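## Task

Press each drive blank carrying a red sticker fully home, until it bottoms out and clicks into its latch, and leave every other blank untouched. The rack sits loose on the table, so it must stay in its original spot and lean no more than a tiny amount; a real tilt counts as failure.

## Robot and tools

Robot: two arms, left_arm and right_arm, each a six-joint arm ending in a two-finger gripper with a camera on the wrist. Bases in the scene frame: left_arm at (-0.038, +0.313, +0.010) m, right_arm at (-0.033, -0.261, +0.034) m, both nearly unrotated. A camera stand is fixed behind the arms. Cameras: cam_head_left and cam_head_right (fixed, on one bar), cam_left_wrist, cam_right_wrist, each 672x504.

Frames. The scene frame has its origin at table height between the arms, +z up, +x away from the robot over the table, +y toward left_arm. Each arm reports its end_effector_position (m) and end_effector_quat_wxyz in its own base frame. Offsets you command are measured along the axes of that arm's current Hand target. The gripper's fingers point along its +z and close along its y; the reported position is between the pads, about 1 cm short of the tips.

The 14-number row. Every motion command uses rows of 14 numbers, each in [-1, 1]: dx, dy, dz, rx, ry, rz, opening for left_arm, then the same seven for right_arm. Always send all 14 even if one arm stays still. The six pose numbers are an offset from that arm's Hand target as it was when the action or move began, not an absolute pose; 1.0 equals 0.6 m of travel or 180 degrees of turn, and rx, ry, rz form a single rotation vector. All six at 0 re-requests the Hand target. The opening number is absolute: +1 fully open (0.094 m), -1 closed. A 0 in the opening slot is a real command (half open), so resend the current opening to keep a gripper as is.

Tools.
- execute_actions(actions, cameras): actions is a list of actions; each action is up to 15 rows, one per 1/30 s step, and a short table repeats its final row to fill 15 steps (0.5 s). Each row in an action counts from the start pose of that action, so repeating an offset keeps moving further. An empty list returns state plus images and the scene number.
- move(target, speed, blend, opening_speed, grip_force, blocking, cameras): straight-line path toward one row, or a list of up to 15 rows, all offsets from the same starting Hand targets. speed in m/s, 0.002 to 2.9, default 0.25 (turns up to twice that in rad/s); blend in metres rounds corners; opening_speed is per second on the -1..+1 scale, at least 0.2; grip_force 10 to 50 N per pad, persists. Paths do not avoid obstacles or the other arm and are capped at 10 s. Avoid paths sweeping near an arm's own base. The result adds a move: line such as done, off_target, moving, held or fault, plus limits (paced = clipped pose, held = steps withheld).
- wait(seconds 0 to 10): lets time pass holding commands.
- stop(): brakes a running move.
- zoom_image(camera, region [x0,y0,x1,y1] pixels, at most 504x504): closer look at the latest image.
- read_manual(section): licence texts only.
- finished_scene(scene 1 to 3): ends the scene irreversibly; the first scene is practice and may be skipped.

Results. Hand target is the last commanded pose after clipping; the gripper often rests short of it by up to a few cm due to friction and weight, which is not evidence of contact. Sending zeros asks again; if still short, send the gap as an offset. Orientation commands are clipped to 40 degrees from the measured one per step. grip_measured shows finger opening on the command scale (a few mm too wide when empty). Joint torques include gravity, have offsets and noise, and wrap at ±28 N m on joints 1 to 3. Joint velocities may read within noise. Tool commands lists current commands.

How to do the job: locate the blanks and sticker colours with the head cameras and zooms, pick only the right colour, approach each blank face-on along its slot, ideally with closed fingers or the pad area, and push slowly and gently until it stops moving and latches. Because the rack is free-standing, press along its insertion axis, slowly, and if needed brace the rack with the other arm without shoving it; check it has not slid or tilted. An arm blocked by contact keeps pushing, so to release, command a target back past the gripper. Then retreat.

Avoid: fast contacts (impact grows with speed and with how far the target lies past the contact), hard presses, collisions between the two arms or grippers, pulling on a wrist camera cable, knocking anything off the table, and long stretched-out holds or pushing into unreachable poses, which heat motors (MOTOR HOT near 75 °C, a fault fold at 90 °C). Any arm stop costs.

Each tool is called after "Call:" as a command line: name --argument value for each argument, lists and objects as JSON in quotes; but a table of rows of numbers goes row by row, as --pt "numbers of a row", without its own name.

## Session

Call:
execute_actions --actions '[]'

Call:
zoom_image --camera "cam_head_left" --region '[150, 60, 430, 270]'

Call:
zoom_image --camera "cam_head_right" --region '[150, 60, 430, 270]'

Scene clock: 0.00 s.
left_arm: end_effector_position=(+0.2882, -0.1685, +0.2324) grip_measured=+1.000 end_effector_quat_wxyz=(+0.497, +0.013, +0.832, -0.245) | right_arm: end_effector_position=(+0.2984, +0.1112, +0.2237) grip_measured=+1.000 end_effector_quat_wxyz=(+0.547, +0.131, +0.756, +0.333)
Joint positions: left_arm=[-0.591 0.877 0.668 -0.19 -0.11 -0.488 0.094] | right_arm=[0.326 0.715 0.383 0.153 -0.049 0.709 0.094]
Joint velocities: within noise
Joint torques (N m): no reading
Motor temperatures (°C): left_arm=[31 32 33 29 33 30 32] | right_arm=[31 34 36 33 31 31 33]
Heat: left arm: 33 °C; right arm: 36 °C.
Hand target: left_arm +0.2889, -0.1667, +0.2427; +0.507, +0.010, +0.825, -0.248 | right_arm +0.2980, +0.1125, +0.2361; +0.558, +0.126, +0.747, +0.339
Tool commands: left_gripper/opening=+1.0 right_gripper/opening=+1.0
camera_calibration:
cam_left_wrist: T_world_to_cam=[[-0.264607, -0.876873, 0.401345, -0.164426], [-0.805797, -0.0275939, -0.591549, 0.403584], [0.529788, -0.47993, -0.699279, 0.0170053], [0, 0, 0, 1]] pos_world=[0.272689, -0.124883, 0.316623]
cam_right_wrist: T_world_to_cam=[[0.170033, -0.758659, -0.628908, 0.172806], [-0.712246, 0.34644, -0.610479, 0.348355], [0.681024, 0.551739, -0.481446, -0.0629449], [0, 0, 0, 1]] pos_world=[0.261599, 0.0451462, 0.291039]

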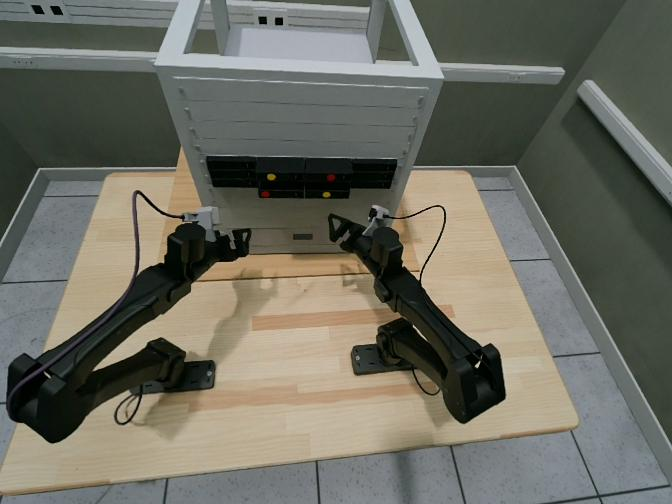

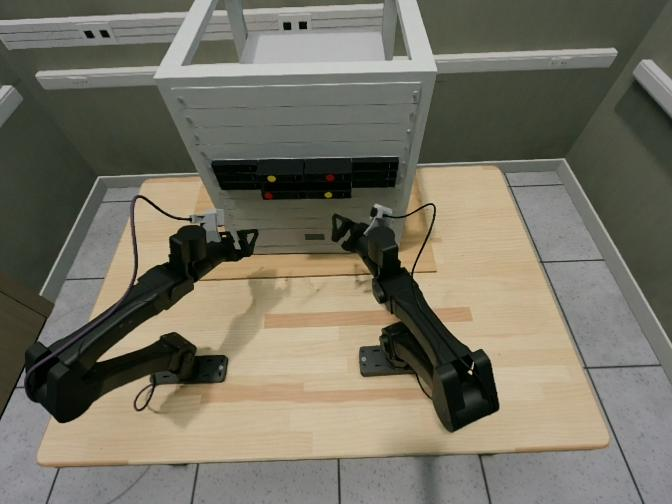

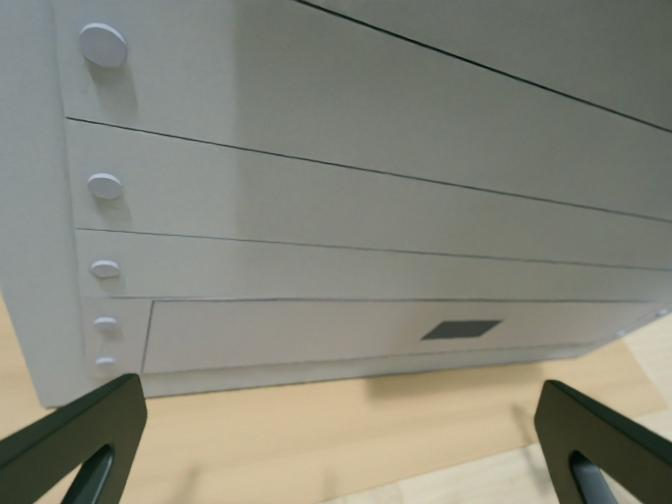

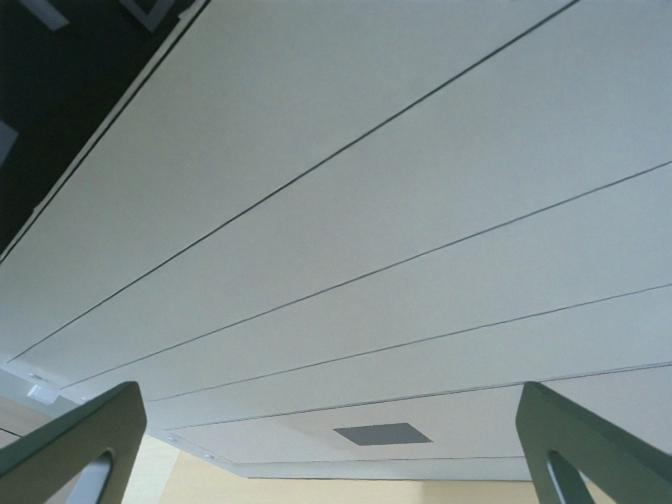

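Scaled by 1.800.

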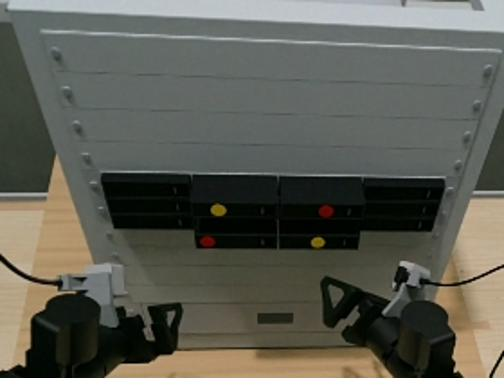

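Scaled by 1.800.

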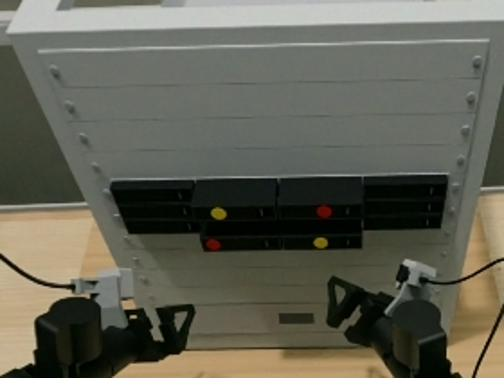

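Call:
move --pt "0.0325 -0.1132 -0.1224 0.0377 -0.0714 -0.1163 -1 0.0251 0.0613 -0.1285 0.0091 -0.0205 -0.0743 -1" --pt "-0.0596 -0.2761 -0.0736 0.11316 -0.21418 -0.34875 -1 -0.0837 0.2169 -0.1373 0.02728 -0.06145 -0.22281 -1" --pt "-0.0997 -0.2909 -0.0421 0.11316 -0.21418 -0.34875 -1 -0.1168 0.2337 -0.0882 0.02728 -0.06145 -0.22281 -1" --blend '[0.03, 0.02, 0]' --speed 0.3 --cameras '["all"]'

Scene clock: 29.90 s.
left_arm: end_effector_position=(+0.2497, -0.2951, +0.3546) grip_measured=-0.992 end_effector_quat_wxyz=(+0.533, -0.402, +0.482, -0.568) | right_arm: end_effector_position=(+0.2480, +0.1589, +0.3605) grip_measured=-0.978 end_effector_quat_wxyz=(+0.683, -0.100, +0.721, +0.061)
Joint positions: left_arm=[-1.308 1.463 0.813 1.176 -1.133 -1.027 0] | right_arm=[1.015 0.76 0.829 -0.154 0.787 0.011 0.001]
Joint torques (N m): left_arm=[0.21 -5.12 8.81 2.07 0.54 0.24] | right_arm=[-0.4 0.38 10.15 1.58 -0.08 -0.1]
Heat: left arm: 36 °C; right arm: 39 °C.
Hand target: left_arm +0.2501, -0.2952, +0.3718; +0.528, -0.405, +0.455, -0.592 | right_arm +0.2470, +0.1571, +0.3871; +0.702, -0.083, +0.703, +0.083
Off the commanded pose: left_arm 0.017 m, 4 deg | right_arm 0.027 m, 4 deg.
move: off_target (left_arm, right_arm); blend cut to 0.0185 m at target 2
camera_calibration:
cam_left_wrist: T_world_to_cam=[[-0.221688, -0.025926, 0.974773, -0.297548], [-0.508244, -0.850053, -0.138196, -0.0364437], [0.832192, -0.526059, 0.17527, -0.337226], [0, 0, 0, 1]] pos_world=[0.196151, -0.216094, 0.344111]
cam_right_wrist: T_world_to_cam=[[0.221859, -0.97236, 0.0727652, 0.0717774], [-0.445154, -0.167398, -0.879668, 0.491841], [0.867535, 0.162771, -0.469989, 0.0224209], [0, 0, 0, 1]] pos_world=[0.183569, 0.148477, 0.437971]

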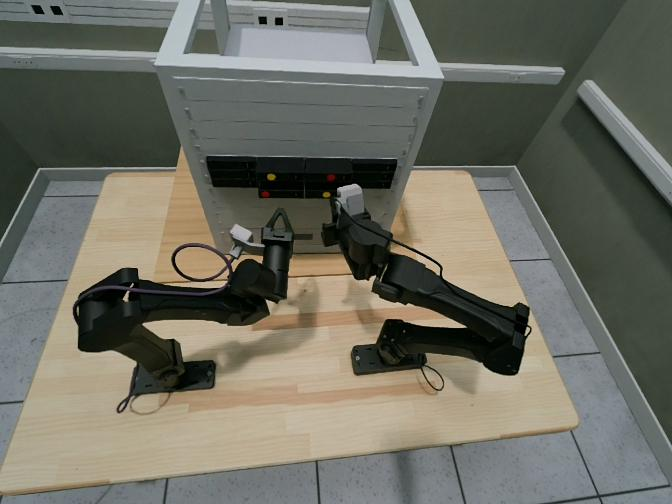

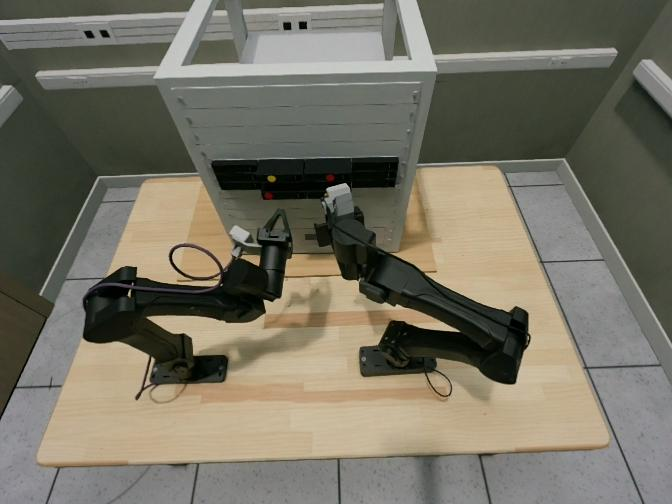

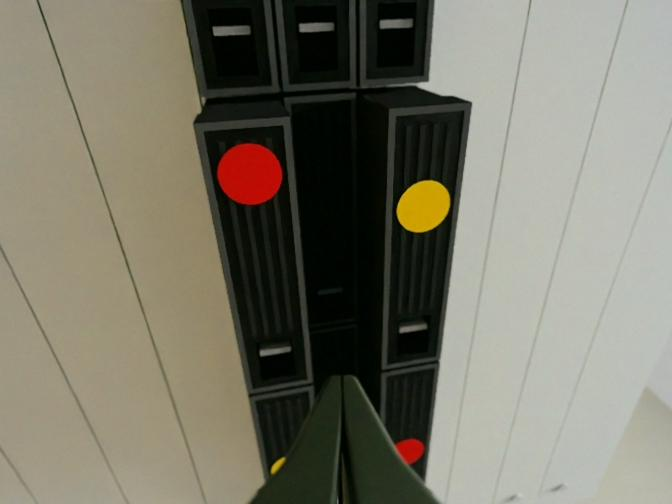

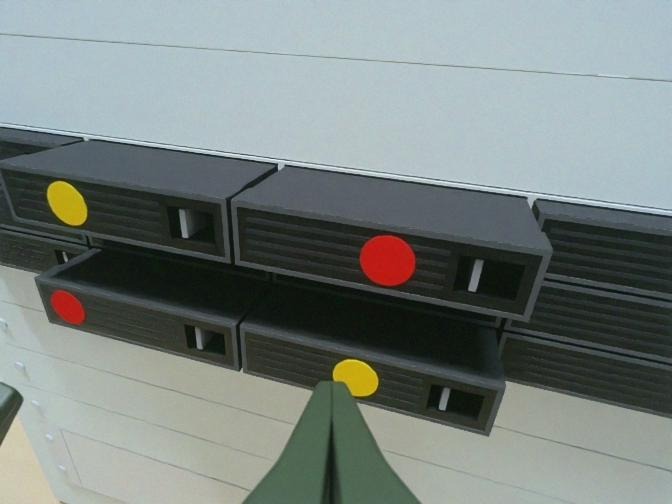

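Call:
move --pt "-0.0086 0.0252 -0.0078 0 0 0 -1 -0.0233 -0.0032 -0.0008 0 0 0 -1" --pt "-0.0284 0.0706 0.1619 0 0 0 -1 -0.0237 -0.0501 0.1672 0 0 0 -1" --blend 0 --speed '[0.15, 0.07]' --cameras '["all"]'

Scene clock: 42.87 s.
left_arm: end_effector_position=(+0.3424, -0.2809, +0.3549) grip_measured=-0.992 end_effector_quat_wxyz=(+0.527, -0.419, +0.438, -0.595) | right_arm: end_effector_position=(+0.3373, +0.1542, +0.3722) grip_measured=-0.978 end_effector_quat_wxyz=(+0.673, -0.103, +0.728, +0.082)
Joint positions: left_arm=[-1.009 1.579 0.91 1.099 -0.88 -1.27 0] | right_arm=[0.577 1.007 0.972 -0.052 0.315 0.007 0.001]
Joint torques (N m): left_arm=[1.88 -5.42 10.36 0.83 0.75 -0.05] | right_arm=[-1.48 1.36 11.22 2.08 0.01 -0.06]
Motor temperatures (°C): left_arm=[31 32 36 34 33 30 33] | right_arm=[31 34 41 37 30 31 34]
Heat: left arm: 36 °C; right arm: 41 °C.
Hand target: left_arm +0.3561, -0.2902, +0.3560; +0.529, -0.405, +0.455, -0.592 | right_arm +0.3516, +0.1512, +0.4013; +0.702, -0.083, +0.703, +0.082
Off the commanded pose: left_arm 0.017 m, 3 deg | right_arm 0.032 m, 5 deg.
move: off_target (left_arm, right_arm)
camera_calibration:
cam_left_wrist: T_world_to_cam=[[-0.264589, 0.066818, 0.962044, -0.231631], [-0.490311, -0.868354, -0.0745381, -0.0110118], [0.830415, -0.491422, 0.262518, -0.427501], [0, 0, 0, 1]] pos_world=[0.288317, -0.204168, 0.334245]
cam_right_wrist: T_world_to_cam=[[0.25543, -0.965846, 0.0435668, 0.04503], [-0.464959, -0.162223, -0.870343, 0.543546], [0.847684, 0.202055, -0.490515, -0.0404201], [0, 0, 0, 1]] pos_world=[0.275488, 0.139835, 0.451283]

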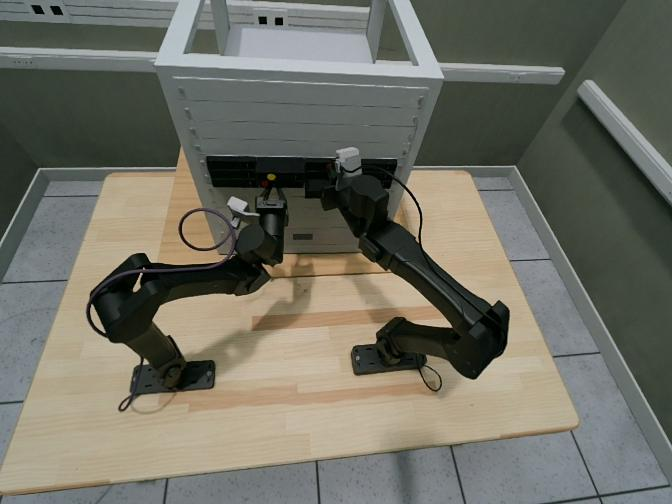

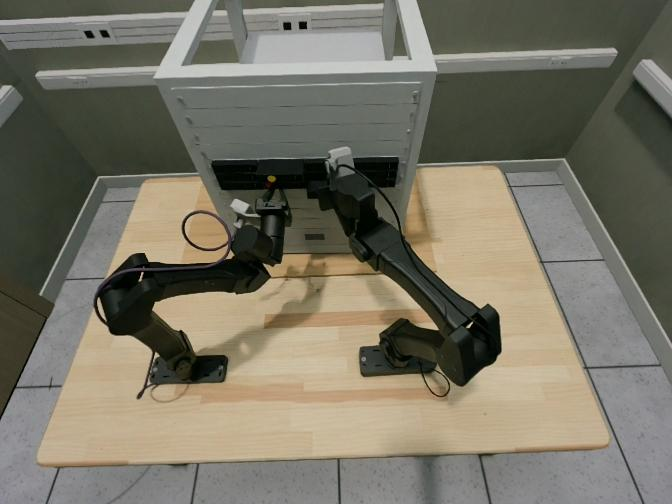

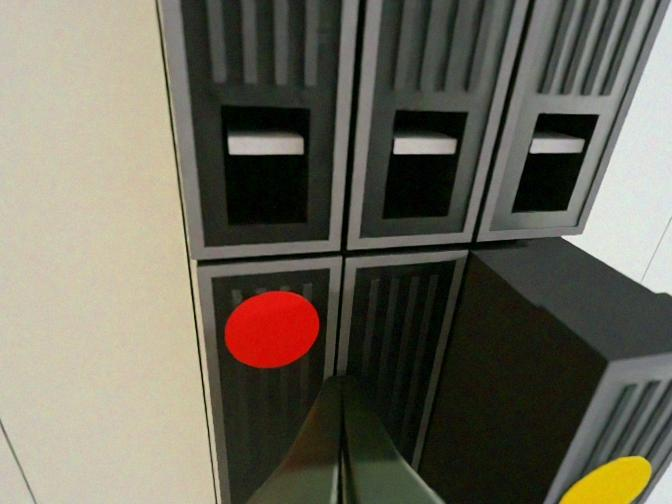

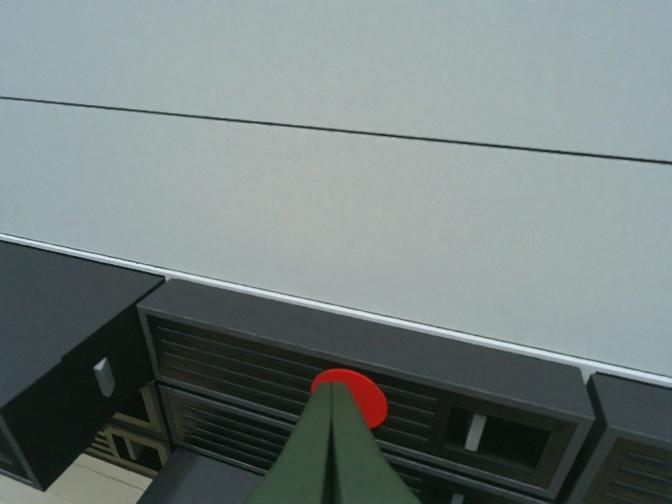

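Call:
zoom_image --camera "cam_right_wrist" --region '[520, 350, 672, 500]'

Call:
zoom_image --camera "cam_left_wrist" --region '[170, 180, 500, 400]'

Call:
zoom_image --camera "cam_right_wrist" --region '[80, 270, 260, 480]'

Scaled by 3.316.

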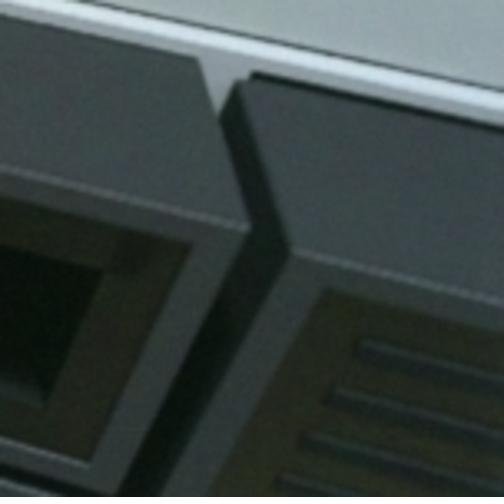

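Scaled by 1.527.

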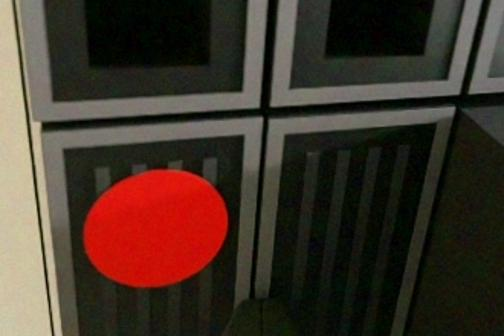

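Scaled by 2.400.

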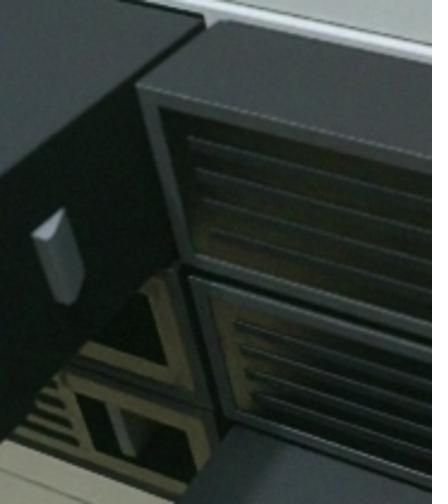

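Call:
move --pt "0.0064 0.0016 -0.0587 0 0 0 -1 0 -0.0045 0.0161 0 0 0 -1" --pt "-0.0018 0.0204 0.0117 0 0 0 -1 0.0003 0.0403 -0.1446 0 0 0 -1" --pt "0.0168 -0.0224 -0.1483 0 0 0 -1 0.0003 0.0403 -0.1446 0 0 0 -1" --blend 0 --speed '[0.08, 0.1, 0.15]' --cameras '["all"]'

Scene clock: 55.60 s.
left_arm: end_effector_position=(+0.2694, -0.3043, +0.3270) grip_measured=-0.992 end_effector_quat_wxyz=(+0.529, -0.389, +0.491, -0.572) | right_arm: end_effector_position=(+0.2638, +0.1572, +0.4081) grip_measured=-0.978 end_effector_quat_wxyz=(+0.708, -0.076, +0.696, +0.094)
Joint positions: left_arm=[-1.243 1.533 0.778 1.197 -1.047 -1.104 0] | right_arm=[0.904 0.817 0.947 -0.104 0.664 0.007 0.001]
Joint torques (N m): left_arm=[-0.34 -9.48 5.9 2.29 0.12 0.28] | right_arm=[0.47 -0.51 6.15 0.92 0.07 -0.09]
Heat: left arm: 35 °C; right arm: 41 °C.
Hand target: left_arm +0.2661, -0.2900, +0.3460; +0.529, -0.405, +0.455, -0.592 | right_arm +0.2616, +0.1546, +0.4011; +0.702, -0.083, +0.703, +0.082
Off the commanded pose: left_arm 0.024 m, 5 deg | right_arm 0.008 m, 2 deg.
move: off_target (left_arm)
camera_calibration:
cam_left_wrist: T_world_to_cam=[[-0.226017, -0.0365141, 0.973439, -0.26813], [-0.531722, -0.832672, -0.154692, -0.0210229], [0.816203, -0.552562, 0.168783, -0.355194], [0, 0, 0, 1]] pos_world=[0.21813, -0.223562, 0.317707]
cam_right_wrist: T_world_to_cam=[[0.231829, -0.972757, -0.000190204, 0.0903071], [-0.388011, -0.0922922, -0.917022, 0.528762], [0.892022, 0.212666, -0.398836, -0.0120255], [0, 0, 0, 1]] pos_world=[0.194957, 0.139205, 0.480107]

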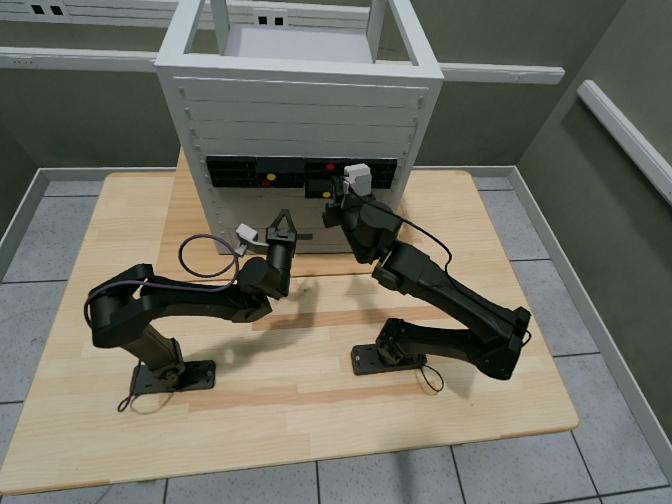

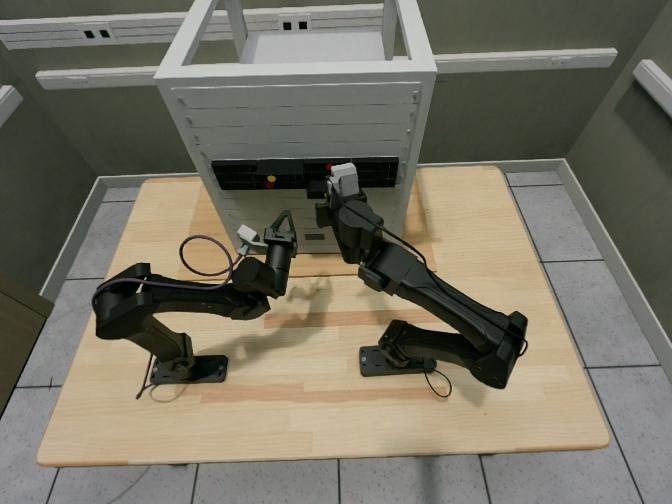

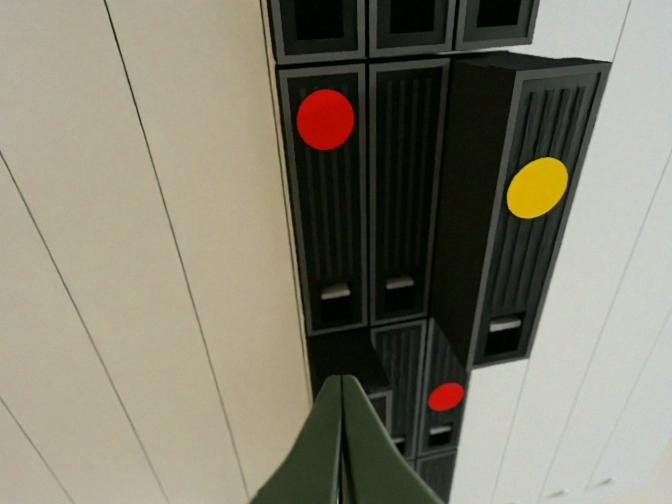

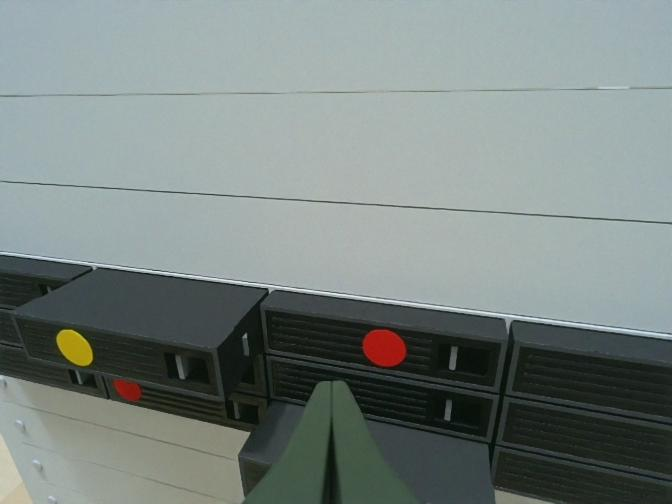

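Call:
zoom_image --camera "cam_left_wrist" --region '[260, 30, 470, 190]'

Call:
zoom_image --camera "cam_right_wrist" --region '[230, 270, 540, 470]'

Scaled by 2.400.

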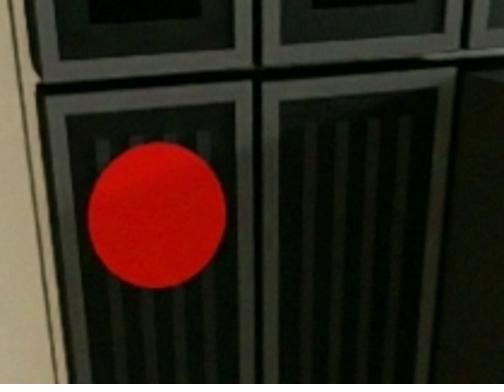

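Scaled by 1.626.

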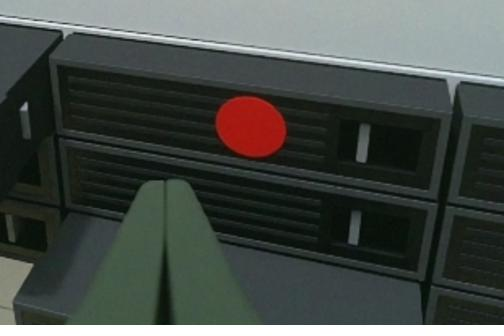

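Call:
finished_scene --scene 2

The scene is finished: the task was done.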